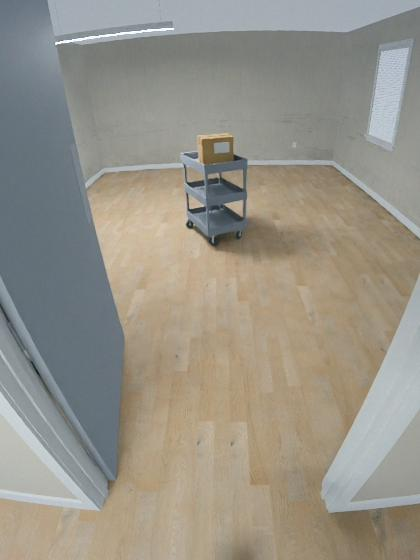

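Request:
move(
  blocking=false,
  cameras=[],
  r1={"base":{"translate_m":1.5},"pace":"default"},
)

Request:
wait(
  seconds=8,
  cameras=["r1_head_camera","r1_head_left_camera"],
)

Request:
move(
  blocking=false,
  cameras=[],
  r1={"base":{"translate_m":2.0,"strafe_m":0.95},"joints":{"lift_m":0.685},"pace":"default"},
)

Request:
wait(
  seconds=10,
  cameras=["r1_head_camera","r1_head_right_camera"],
)

Scene clock: 310.30 s.
move: r1 moving
r1.base_odometry: x=-1.348 y=+1.003 heading=-2.383
r1.turned_by_wheels: +0.000
r1.turned_by_imu: +0.000
r1.base_tilt: forward=-1.6 right=+1.3
r1.lidar_m: 2.90 0.78 0.73 1.85 2.52 2.38 2.31 2.45 2.39 1.90 0.68 0.64
r1.base_status: translate_m moving
r1.joint_positions: lift_m=+0.500 arm_m=+0.000 wrist_yaw_rad=+3.194 wrist_pitch_rad=+0.002 wrist_roll_rad=+0.000 gripper_m=+0.056
r1.joint_status: not commanded
r1.measured_speeds: translate_m=+0.121 strafe_m=+0.001 rotate_rad=-0.001 lift_m=+0.000 arm_m=+0.000 wrist_yaw_rad=+0.000 wrist_pitch_rad=+0.000 wrist_roll_rad=+0.000
r1.motor_effort: lift_m=+13(13) arm_m=-4(4) wheel_0=+5(9) wheel_1=+6(6) wheel_2=-8(10)
r1.servo_current: wrist_yaw_rad=39(78) wrist_pitch_rad=39(46) wrist_roll_rad=46(65) gripper_m=52(52)
r1.hand_pose: x=-0.1216 y=+0.0722 z=+0.6780 quat_wxyz=(-0.026, -0.001, +0.000, +1.000) (m; r1's base frame)
r1.wrist_depth_mm: - 135 - - - - - / - 122 145 - - - - / - 120 189 - - - - / 110 136 204 - - - - / 216 - - - - - - / - - 193 - 187 - - / 1537 1576 1537 153 1618 1464 1618
r2: as last shown
r2.lidar_m: 0.50 0.41 1.85 2.01 2.36 1.37 1.20 1.21 0.96 0.80 0.80 0.65
r2.servo_current: wrist_yaw_rad=46(65) wrist_pitch_rad=39(39) wrist_roll_rad=52(52) gripper_m=111(117)
r2.wrist_depth_mm: - - - 167 207 181 - / - - - 167 220 182 - / - - - 166 222 188 163 / - - - 167 218 185 164 / - - - 168 226 186 168 / - - 181 168 179 182 165 / - - 157 - 221 173 -
pictures: none
No camera images: "cameras" was empty.

Scene clock: 316.30 s.
earlier move: r1 done
r1.base_odometry: x=-2.414 y=-0.007 heading=-2.383
r1.turned_by_wheels: +0.000
r1.turned_by_imu: +0.000
r1.base_tilt: forward=-1.6 right=+1.3
r1.lidar_m: 1.46 3.46 2.54 0.65 0.65 0.80 3.90 0.93 1.22 2.31 2.37 3.24
r1.base_status: done
r1.joint_positions: lift_m=+0.500 arm_m=+0.000 wrist_yaw_rad=+3.194 wrist_pitch_rad=+0.002 wrist_roll_rad=+0.000 gripper_m=+0.056
r1.joint_status: not commanded
r1.measured_speeds: all 0
r1.motor_effort: lift_m=+13(14) arm_m=-4(4) wheel_0=+3(9) wheel_1=+1(7) wheel_2=+1(10)
r1.servo_current: wrist_yaw_rad=39(78) wrist_pitch_rad=39(52) wrist_roll_rad=52(78) gripper_m=39(52)
r1.hand_pose: x=-0.1216 y=+0.0722 z=+0.6780 quat_wxyz=(-0.026, -0.001, +0.000, +1.000) (m; r1's base frame)
r1.wrist_depth_mm: - 135 - - - - - / - 123 146 - - - - / - 121 191 - - - - / 110 136 206 - - - - / 137 - - - - - - / 216 - 195 - 187 - - / - 946 1537 154 1576 904 -
r2.base_odometry: x=-2.435 y=+0.219 heading=-2.900
r2.turned_by_wheels: +0.000
r2.turned_by_imu: +0.001
r2.base_tilt: forward=-0.6 right=+0.0
r2.lidar_m: 0.49 0.42 1.85 2.02 2.33 1.38 1.18 1.19 0.93 0.80 0.81 0.64
r2.base_status: not commanded
r2.joint_positions: lift_m=+0.960 arm_m=+0.050 wrist_yaw_rad=+1.222 wrist_pitch_rad=+0.001 wrist_roll_rad=+0.000 gripper_m=-0.029
r2.joint_status: not commanded
r2.measured_speeds: all 0
r2.motor_effort: lift_m=+20(20) arm_m=-7(8) wheel_0=+3(4) wheel_1=-9(9) wheel_2=+11(11)
r2.servo_current: wrist_yaw_rad=52(72) wrist_pitch_rad=46(46) wrist_roll_rad=59(59) gripper_m=104(117)
r2.hand_pose: x=+0.4018 y=+0.2411 z=+1.1377 quat_wxyz=(+0.819, +0.000, +0.000, +0.574) (m; r2's base frame)
r2.wrist_depth_mm: - - - 167 207 180 - / - - - 167 220 183 - / - - - 166 222 189 163 / - - - 167 219 185 164 / - - - 168 225 186 168 / - - 182 168 179 182 165 / - - 157 - 221 174 -
wait: 6.00 of 8 s (r1 has come to rest)
pictures: r1_head_camera, r1_head_left_camera
Images, in order (width x height): r1_head_camera 420x560, r1_head_left_camera 420x672.

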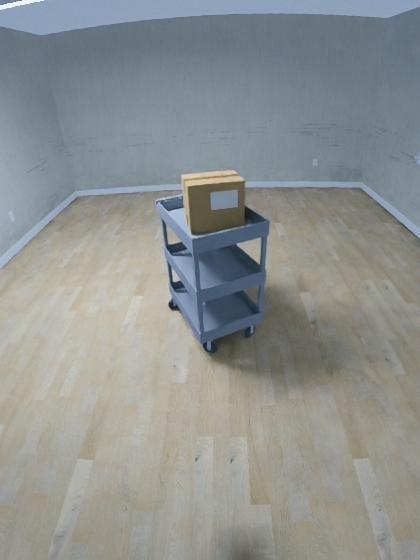

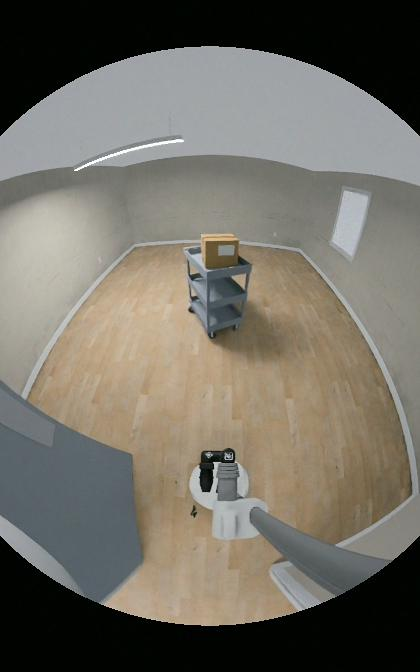

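Scene clock: 316.80 s.
move: r1 moving
r1.base_odometry: x=-2.426 y=-0.039 heading=-2.383
r1.turned_by_wheels: +0.000
r1.turned_by_imu: +0.000
r1.base_tilt: forward=-1.6 right=+1.3
r1.lidar_m: 1.41 3.49 2.53 0.64 0.66 0.81 3.93 0.97 1.25 2.31 2.40 3.30
r1.base_status: translate_m moving; strafe_m moving
r1.joint_positions: lift_m=+0.538 arm_m=+0.000 wrist_yaw_rad=+3.194 wrist_pitch_rad=+0.002 wrist_roll_rad=+0.000 gripper_m=+0.056
r1.joint_status: lift_m moving
r1.measured_speeds: translate_m=+0.122 strafe_m=+0.058 rotate_rad=-0.004 lift_m=+0.146 arm_m=+0.000 wrist_yaw_rad=+0.000 wrist_pitch_rad=+0.000 wrist_roll_rad=+0.000
r1.motor_effort: lift_m=+25(26) arm_m=-4(4) wheel_0=+4(7) wheel_1=+9(11) wheel_2=-9(9)
r1.servo_current: wrist_yaw_rad=33(59) wrist_pitch_rad=39(46) wrist_roll_rad=52(52) gripper_m=39(52)
r1.hand_pose: x=-0.1216 y=+0.0722 z=+0.7152 quat_wxyz=(-0.026, -0.001, +0.000, +1.000) (m; r1's base frame)
r1.wrist_depth_mm: - 134 243 - - - - / - 117 134 - - - - / - 121 153 - - - - / 111 135 193 - - - - / 137 - - - - - - / 216 - 194 - 187 - - / 216 164 1618 153 1708 904 -
r2: as last shown
r2.turned_by_imu: +0.000
r2.lidar_m: 0.50 0.41 1.82 2.04 2.32 1.37 1.20 1.20 0.92 0.79 0.80 0.64
r2.motor_effort: lift_m=+20(20) arm_m=-7(8) wheel_0=+3(3) wheel_1=-9(9) wheel_2=+11(11)
r2.servo_current: wrist_yaw_rad=65(65) wrist_pitch_rad=39(46) wrist_roll_rad=46(52) gripper_m=111(111)
r2.wrist_depth_mm: - - - 167 207 180 - / - - - 167 220 182 - / - - - 166 222 189 163 / - - - 168 219 185 163 / - - - 168 226 186 168 / - - 181 168 179 182 165 / - - 157 - 220 174 -
pictures: none
No camera images: "cameras" was empty.

Scene clock: 325.07 s.
earlier move: r1 done
r1.base_odometry: x=-3.212 y=-2.072 heading=-2.383
r1.turned_by_wheels: +0.000
r1.turned_by_imu: +0.007
r1.base_tilt: forward=-1.6 right=+1.3
r1.lidar_m: 2.94 2.08 1.52 1.47 1.55 2.13 1.81 3.18 0.64 0.49 0.82 3.05
r1.base_status: done
r1.joint_positions: lift_m=+0.685 arm_m=+0.000 wrist_yaw_rad=+3.194 wrist_pitch_rad=+0.002 wrist_roll_rad=+0.000 gripper_m=+0.056
r1.joint_status: all done
r1.measured_speeds: all 0
r1.motor_effort: lift_m=+24(27) arm_m=-4(4) wheel_0=+3(7) wheel_1=+1(12) wheel_2=+1(9)
r1.servo_current: wrist_yaw_rad=59(72) wrist_pitch_rad=39(52) wrist_roll_rad=72(72) gripper_m=39(52)
r1.hand_pose: x=-0.1216 y=+0.0722 z=+0.8622 quat_wxyz=(-0.026, -0.001, +0.000, +1.000) (m; r1's base frame)
r1.wrist_depth_mm: - 135 - - - - - / - 123 135 - - - - / - 121 191 - - - - / 111 136 207 - - - - / 216 - - - - - - / - - 195 - 187 - - / 1983 1983 1863 153 1921 1863 1863
r2.base_odometry: x=-2.435 y=+0.219 heading=-2.900
r2.turned_by_wheels: +0.000
r2.turned_by_imu: +0.001
r2.base_tilt: forward=-0.6 right=+0.0
r2.lidar_m: 0.50 0.41 1.84 1.85 2.31 1.38 1.20 1.19 0.94 0.80 0.79 0.65
r2.base_status: not commanded
r2.joint_positions: lift_m=+0.960 arm_m=+0.050 wrist_yaw_rad=+1.222 wrist_pitch_rad=+0.001 wrist_roll_rad=+0.000 gripper_m=-0.029
r2.joint_status: not commanded
r2.measured_speeds: all 0
r2.motor_effort: lift_m=+20(20) arm_m=-7(8) wheel_0=+3(3) wheel_1=-9(9) wheel_2=+11(11)
r2.servo_current: wrist_yaw_rad=65(72) wrist_pitch_rad=39(46) wrist_roll_rad=46(65) gripper_m=111(117)
r2.hand_pose: x=+0.4018 y=+0.2411 z=+1.1377 quat_wxyz=(+0.819, +0.000, +0.000, +0.574) (m; r2's base frame)
r2.wrist_depth_mm: - - - 167 207 180 - / - - - 167 220 182 - / - - - 166 223 189 163 / - - - 167 219 185 163 / - - - 168 225 186 168 / - - 182 168 179 182 165 / - 1863 157 - 221 173 -
wait: 8.27 of 10 s (r1 has come to rest)
pictures: r1_head_camera, r1_head_right_camera
Images, in order (width x height): r1_head_camera 420x560, r1_head_right_camera 420x672.

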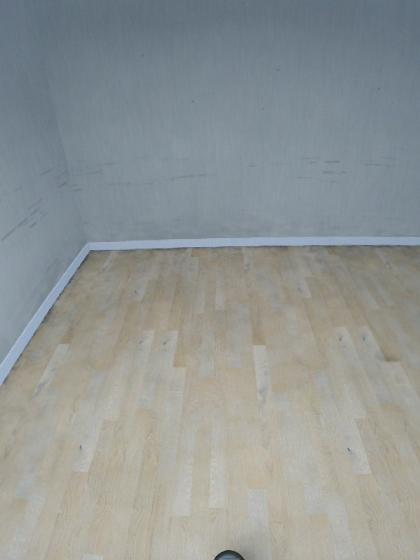

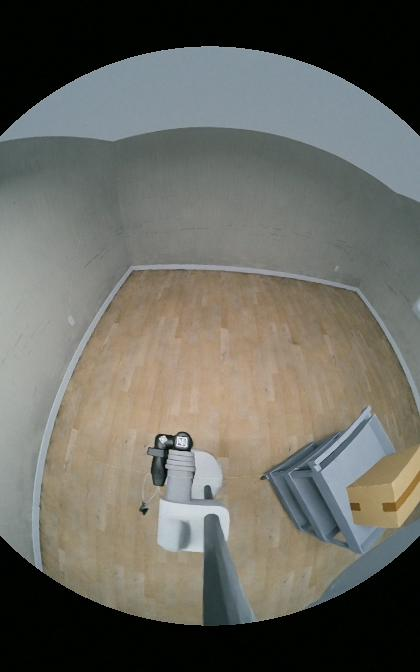

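Request:
move(
  blocking=false,
  cameras=[],
  r1={"base":{"translate_m":0.85,"strafe_m":-0.45},"pace":"default"},
)

Request:
wait(
  seconds=8,
  cameras=[],
)

Request:
move(
  blocking=false,
  cameras=[],
  r1={"base":{"rotate_rad":-2.58},"pace":"default"},
)

Request:
wait(
  seconds=8,
  cameras=["r1_head_camera"],
)

Scene clock: 332.53 s.
move: r1 moving
r1.base_odometry: x=-3.246 y=-2.082 heading=-2.383
r1.turned_by_wheels: +0.000
r1.turned_by_imu: +0.000
r1.base_tilt: forward=-1.6 right=+1.3
r1.lidar_m: 2.92 2.13 1.57 1.50 1.57 2.16 1.86 3.18 0.59 0.47 3.35 3.04
r1.base_status: translate_m moving; strafe_m moving
r1.joint_positions: lift_m=+0.685 arm_m=+0.000 wrist_yaw_rad=+3.194 wrist_pitch_rad=+0.002 wrist_roll_rad=+0.000 gripper_m=+0.056
r1.joint_status: not commanded
r1.measured_speeds: translate_m=+0.121 strafe_m=-0.065 rotate_rad=+0.001 lift_m=+0.000 arm_m=+0.000 wrist_yaw_rad=+0.000 wrist_pitch_rad=+0.000 wrist_roll_rad=+0.000
r1.motor_effort: lift_m=+24(24) arm_m=-4(4) wheel_0=+11(11) wheel_1=+3(5) wheel_2=-8(10)
r1.servo_current: wrist_yaw_rad=52(59) wrist_pitch_rad=46(46) wrist_roll_rad=26(65) gripper_m=46(52)
r1.hand_pose: x=-0.1216 y=+0.0722 z=+0.8622 quat_wxyz=(-0.026, -0.001, +0.000, +1.000) (m; r1's base frame)
r1.wrist_depth_mm: - 135 - - - - - / - 123 135 - - - - / - 121 191 - - - - / 111 136 206 - - - - / 216 - - - - - - / - - 193 - 187 - - / 1921 1863 1921 153 1983 1863 -
r2: as last shown
r2.turned_by_imu: +0.000
r2.lidar_m: 0.51 0.41 1.86 1.87 2.32 1.39 1.19 1.19 0.91 0.81 0.80 0.66
r2.motor_effort: lift_m=+20(20) arm_m=-7(8) wheel_0=+3(3) wheel_1=-8(9) wheel_2=+11(11)
r2.servo_current: wrist_yaw_rad=59(59) wrist_pitch_rad=39(46) wrist_roll_rad=46(59) gripper_m=111(111)
r2.wrist_depth_mm: - - - 167 207 181 - / - - - 167 220 183 - / - - - 166 222 189 163 / - - - 167 219 185 163 / - - - 168 225 186 168 / - - 181 168 179 182 165 / - 1808 158 - 220 174 -
pictures: none
No camera images: "cameras" was empty.

Scene clock: 336.60 s.
earlier move: r1 done
r1.base_odometry: x=-4.138 y=-2.331 heading=-2.383
r1.turned_by_wheels: +0.000
r1.turned_by_imu: -0.002
r1.base_tilt: forward=-1.6 right=+1.3
r1.lidar_m: 2.10 2.21 2.01 1.91 2.01 2.76 0.69 0.69 2.90 2.77 2.93 2.18
r1.base_status: done
r1.joint_positions: lift_m=+0.685 arm_m=+0.000 wrist_yaw_rad=+3.194 wrist_pitch_rad=+0.002 wrist_roll_rad=+0.000 gripper_m=+0.056
r1.joint_status: not commanded
r1.measured_speeds: all 0
r1.motor_effort: lift_m=+24(24) arm_m=-4(4) wheel_0=+1(11) wheel_1=+1(6) wheel_2=+1(10)
r1.servo_current: wrist_yaw_rad=59(65) wrist_pitch_rad=39(52) wrist_roll_rad=59(65) gripper_m=46(52)
r1.hand_pose: x=-0.1216 y=+0.0722 z=+0.8622 quat_wxyz=(-0.026, -0.001, +0.000, +1.000) (m; r1's base frame)
r1.wrist_depth_mm: - 135 - - - - - / - 123 146 - - - - / - 121 192 - - - - / 111 136 203 - - - - / 137 - - - - - - / 228 - 194 - 188 - - / - 151 189 153 - 1756 -
r2.base_odometry: x=-2.435 y=+0.219 heading=-2.900
r2.turned_by_wheels: +0.000
r2.turned_by_imu: +0.001
r2.base_tilt: forward=-0.6 right=+0.0
r2.lidar_m: 0.49 0.42 1.88 2.02 2.34 1.40 1.19 1.21 0.95 0.82 0.81 0.65
r2.base_status: not commanded
r2.joint_positions: lift_m=+0.960 arm_m=+0.050 wrist_yaw_rad=+1.222 wrist_pitch_rad=+0.001 wrist_roll_rad=+0.000 gripper_m=-0.029
r2.joint_status: not commanded
r2.measured_speeds: all 0
r2.motor_effort: lift_m=+20(20) arm_m=-7(8) wheel_0=+2(4) wheel_1=-9(9) wheel_2=+10(11)
r2.servo_current: wrist_yaw_rad=65(72) wrist_pitch_rad=39(46) wrist_roll_rad=39(59) gripper_m=104(117)
r2.hand_pose: x=+0.4018 y=+0.2411 z=+1.1377 quat_wxyz=(+0.819, +0.000, +0.000, +0.574) (m; r2's base frame)
r2.wrist_depth_mm: - - - 167 206 180 - / - - - 167 220 182 - / - - - 166 222 188 163 / - - - 167 218 185 164 / - - - 168 225 186 168 / - - 182 168 179 181 165 / - - 157 - 221 173 -
wait: 4.07 of 8 s (r1 has come to rest)
pictures: none
No camera images: "cameras" was empty.

Scene clock: 337.10 s.
move: r1 moving
r1.base_odometry: x=-4.138 y=-2.331 heading=-2.635
r1.turned_by_wheels: -0.253
r1.turned_by_imu: -0.254
r1.base_tilt: forward=-1.6 right=+1.3
r1.lidar_m: 2.09 2.11 2.24 1.92 1.93 2.28 2.70 0.69 0.73 2.77 2.79 2.44
r1.base_status: rotate_rad moving
r1.joint_positions: lift_m=+0.685 arm_m=+0.000 wrist_yaw_rad=+3.194 wrist_pitch_rad=+0.002 wrist_roll_rad=+0.000 gripper_m=+0.056
r1.joint_status: not commanded
r1.measured_speeds: translate_m=-0.001 strafe_m=+0.002 rotate_rad=-0.977 lift_m=+0.000 arm_m=+0.000 wrist_yaw_rad=+0.000 wrist_pitch_rad=+0.000 wrist_roll_rad=+0.000
r1.motor_effort: lift_m=+24(24) arm_m=-4(4) wheel_0=+7(7) wheel_1=+6(8) wheel_2=+6(8)
r1.servo_current: wrist_yaw_rad=52(59) wrist_pitch_rad=46(46) wrist_roll_rad=52(59) gripper_m=39(46)
r1.hand_pose: x=-0.1216 y=+0.0722 z=+0.8622 quat_wxyz=(-0.026, -0.001, +0.000, +1.000) (m; r1's base frame)
r1.wrist_depth_mm: - 135 - - - - - / - 123 146 - - - - / - 121 191 - - - - / 110 136 206 - - - - / 137 1336 - - - - - / 227 1366 193 - 187 - - / 223 151 1921 153 - 1863 1983
r2: as last shown
r2.turned_by_imu: +0.000
r2.lidar_m: 0.49 0.40 1.83 2.05 2.31 1.37 1.20 1.20 0.93 0.81 0.81 0.66
r2.motor_effort: lift_m=+20(20) arm_m=-7(8) wheel_0=+3(4) wheel_1=-9(9) wheel_2=+11(11)
r2.servo_current: wrist_yaw_rad=65(72) wrist_pitch_rad=39(52) wrist_roll_rad=52(65) gripper_m=104(117)
r2.wrist_depth_mm: - - - 167 206 181 - / - - - 167 220 182 - / - - - 166 222 189 163 / - - - 167 218 185 163 / - - - 168 225 186 168 / - - 181 169 179 182 165 / - - 157 - 221 174 -
pictures: none
No camera images: "cameras" was empty.

Scene clock: 339.20 s.
earlier move: r1 done
r1.base_odometry: x=-4.138 y=-2.331 heading=+1.321
r1.turned_by_wheels: -2.327
r1.turned_by_imu: -2.339
r1.base_tilt: forward=-1.6 right=+1.3
r1.lidar_m: 0.70 2.85 2.76 2.83 2.17 2.11 2.24 1.99 1.94 2.07 2.75 0.70
r1.base_status: done
r1.joint_positions: lift_m=+0.685 arm_m=+0.000 wrist_yaw_rad=+3.194 wrist_pitch_rad=+0.002 wrist_roll_rad=+0.000 gripper_m=+0.056
r1.joint_status: not commanded
r1.measured_speeds: all 0
r1.motor_effort: lift_m=+24(24) arm_m=-4(4) wheel_0=+3(9) wheel_1=+2(9) wheel_2=+0(8)
r1.servo_current: wrist_yaw_rad=46(65) wrist_pitch_rad=46(52) wrist_roll_rad=52(78) gripper_m=46(46)
r1.hand_pose: x=-0.1216 y=+0.0722 z=+0.8622 quat_wxyz=(-0.026, -0.001, +0.000, +1.000) (m; r1's base frame)
r1.wrist_depth_mm: - 135 - - - - - / - 123 146 - - - - / - 121 192 - - - - / 111 136 207 - - - - / 137 - - - - - - / 216 - 194 - 187 - - / 224 1863 1983 153 - 1756 -
r2.base_odometry: x=-2.435 y=+0.219 heading=-2.900
r2.turned_by_wheels: +0.000
r2.turned_by_imu: +0.000
r2.base_tilt: forward=-0.6 right=+0.1
r2.lidar_m: 0.49 0.39 1.85 2.02 2.35 1.39 1.20 1.21 0.93 0.80 0.82 0.63
r2.base_status: not commanded
r2.joint_positions: lift_m=+0.960 arm_m=+0.050 wrist_yaw_rad=+1.222 wrist_pitch_rad=+0.001 wrist_roll_rad=+0.000 gripper_m=-0.029
r2.joint_status: not commanded
r2.measured_speeds: all 0
r2.motor_effort: lift_m=+20(20) arm_m=-7(8) wheel_0=+3(4) wheel_1=-9(9) wheel_2=+11(11)
r2.servo_current: wrist_yaw_rad=59(72) wrist_pitch_rad=39(52) wrist_roll_rad=46(65) gripper_m=111(117)
r2.hand_pose: x=+0.4018 y=+0.2411 z=+1.1377 quat_wxyz=(+0.819, +0.000, +0.000, +0.574) (m; r2's base frame)
r2.wrist_depth_mm: - - - 167 207 180 - / - - - 167 221 182 - / - - - 166 222 189 163 / - - - 167 218 185 163 / - - - 168 225 186 168 / - - 182 169 179 181 165 / - - 157 - 221 174 -
wait: 2.10 of 8 s (r1 has come to rest)
pictures: r1_head_camera
Images, in order (width x height): r1_head_camera 420x560.

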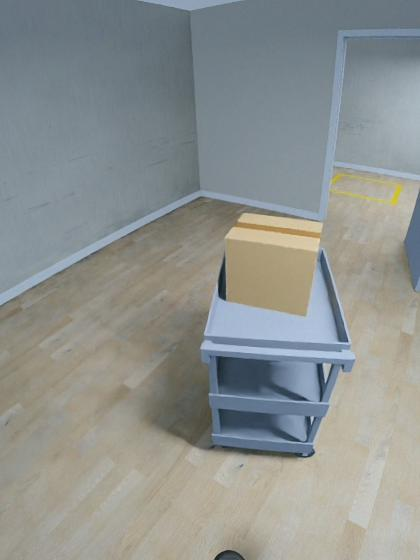

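Request:
move(
  blocking=false,
  cameras=[],
  r1={"joints":{"wrist_yaw_rad":0.0,"gripper_m":0.12,"wrist_roll_rad":0.0}},
)

Request:
wait(
  seconds=5,
  cameras=["r1_head_camera"],
)

Request:
zoom_image(
  camera="r1_head_camera",
  region=[180, 200, 380, 400],
)

Scene clock: 349.33 s.
move: r1 moving
r1.base_odometry: x=-4.138 y=-2.331 heading=+1.321
r1.turned_by_wheels: +0.000
r1.turned_by_imu: +0.000
r1.base_tilt: forward=-1.6 right=+1.2
r1.lidar_m: 0.70 2.87 2.75 2.84 2.15 2.12 2.22 2.00 1.94 2.07 2.74 0.70
r1.base_status: not commanded
r1.joint_positions: lift_m=+0.685 arm_m=+0.000 wrist_yaw_rad=+2.607 wrist_pitch_rad=+0.002 wrist_roll_rad=+0.000 gripper_m=+0.075
r1.joint_status: wrist_yaw_rad moving; wrist_roll_rad moving; gripper_m moving
r1.measured_speeds: translate_m=+0.000 strafe_m=+0.000 rotate_rad=+0.000 lift_m=+0.000 arm_m=+0.000 wrist_yaw_rad=-1.819 wrist_pitch_rad=+0.000 wrist_roll_rad=+0.000
r1.motor_effort: lift_m=+24(24) arm_m=-4(4) wheel_0=+4(4) wheel_1=+2(2) wheel_2=+0(1)
r1.servo_current: wrist_yaw_rad=91(124) wrist_pitch_rad=46(46) wrist_roll_rad=33(52) gripper_m=78(78)
r1.hand_pose: x=-0.0328 y=+0.2221 z=+0.8622 quat_wxyz=(+0.264, -0.001, +0.000, +0.965) (m; r1's base frame)
r1.wrist_depth_mm: - - - - - - - / - - - - - - - / - - - - - - - / - - - - - - - / - - - - - - - / - - 198 - 190 - - / - 1921 1921 143 - 1921 -
r2: as last shown
r2.base_tilt: forward=-0.6 right=+0.0
r2.lidar_m: 0.48 0.43 1.87 2.01 2.33 1.38 1.18 1.18 0.94 0.81 0.81 0.66
r2.servo_current: wrist_yaw_rad=52(65) wrist_pitch_rad=39(52) wrist_roll_rad=52(65) gripper_m=104(111)
r2.wrist_depth_mm: - - - 167 208 180 - / - - - 167 220 182 - / - - - 166 221 189 163 / - - - 167 219 185 163 / - - - 168 226 186 168 / - - 182 168 179 182 165 / - - 157 - 222 173 -
pictures: none
No camera images: "cameras" was empty.

Scene clock: 351.23 s.
earlier move: r1 done
r1.base_odometry: x=-4.138 y=-2.331 heading=+1.321
r1.turned_by_wheels: +0.000
r1.turned_by_imu: +0.000
r1.base_tilt: forward=-1.6 right=+1.3
r1.lidar_m: 0.68 2.87 2.75 2.84 2.15 2.10 2.27 1.99 1.92 2.07 2.74 0.70
r1.base_status: not commanded
r1.joint_positions: lift_m=+0.685 arm_m=+0.000 wrist_yaw_rad=+0.003 wrist_pitch_rad=+0.002 wrist_roll_rad=+0.000 gripper_m=+0.120
r1.joint_status: all done
r1.measured_speeds: all 0
r1.motor_effort: lift_m=+24(24) arm_m=-3(4) wheel_0=+3(4) wheel_1=+2(2) wheel_2=+0(1)
r1.servo_current: wrist_yaw_rad=65(124) wrist_pitch_rad=39(52) wrist_roll_rad=46(91) gripper_m=39(98)
r1.hand_pose: x=+0.4595 y=-0.0867 z=+0.8622 quat_wxyz=(+1.000, +0.000, +0.001, +0.001) (m; r1's base frame)
r1.wrist_depth_mm: - - - - - - - / - - - - - - - / - - - 778 741 - - / - - - 768 741 - - / - - - - - - - / - - 554 - 211 508 - / - 1863 1921 139 - 544 -
r2.base_odometry: x=-2.435 y=+0.219 heading=-2.900
r2.turned_by_wheels: +0.000
r2.turned_by_imu: +0.000
r2.base_tilt: forward=-0.6 right=+0.0
r2.lidar_m: 0.50 0.43 1.85 2.04 2.31 1.38 1.17 1.21 0.94 0.81 0.82 0.65
r2.base_status: not commanded
r2.joint_positions: lift_m=+0.960 arm_m=+0.050 wrist_yaw_rad=+1.222 wrist_pitch_rad=+0.001 wrist_roll_rad=+0.000 gripper_m=-0.029
r2.joint_status: not commanded
r2.measured_speeds: all 0
r2.motor_effort: lift_m=+20(20) arm_m=-7(8) wheel_0=+2(4) wheel_1=-8(9) wheel_2=+11(11)
r2.servo_current: wrist_yaw_rad=59(78) wrist_pitch_rad=46(52) wrist_roll_rad=52(65) gripper_m=104(117)
r2.hand_pose: x=+0.4018 y=+0.2411 z=+1.1377 quat_wxyz=(+0.819, +0.000, +0.000, +0.574) (m; r2's base frame)
r2.wrist_depth_mm: - - - 167 206 181 - / - - - 167 220 182 - / - - - 166 222 189 163 / - - - 167 218 185 164 / - - - 168 225 186 168 / - - 182 168 179 182 165 / - - 157 - 223 174 -
wait: 1.90 of 5 s (r1 has come to rest)
pictures: r1_head_camera
Images, in order (width x height): r1_head_camera 420x560.

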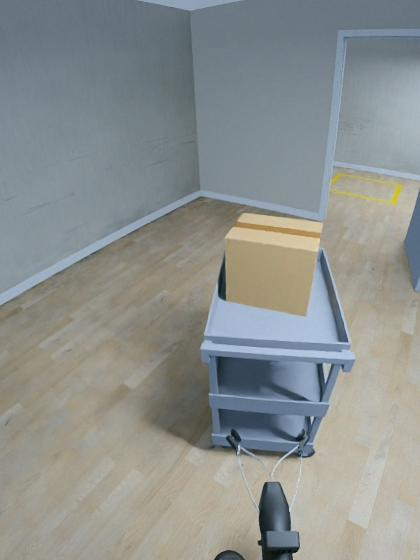

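Scaled by 2.520 from the camera's 420x560 image, which has a finer 600x800 frame.

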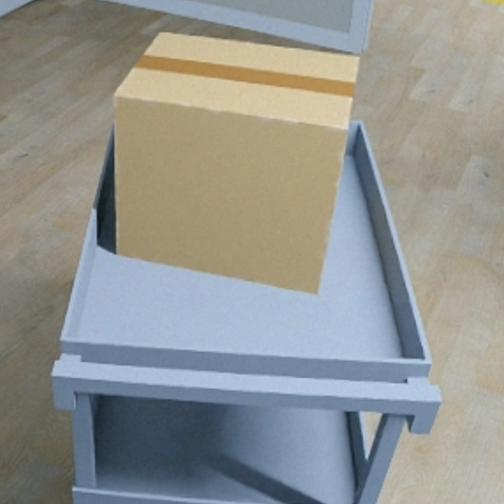

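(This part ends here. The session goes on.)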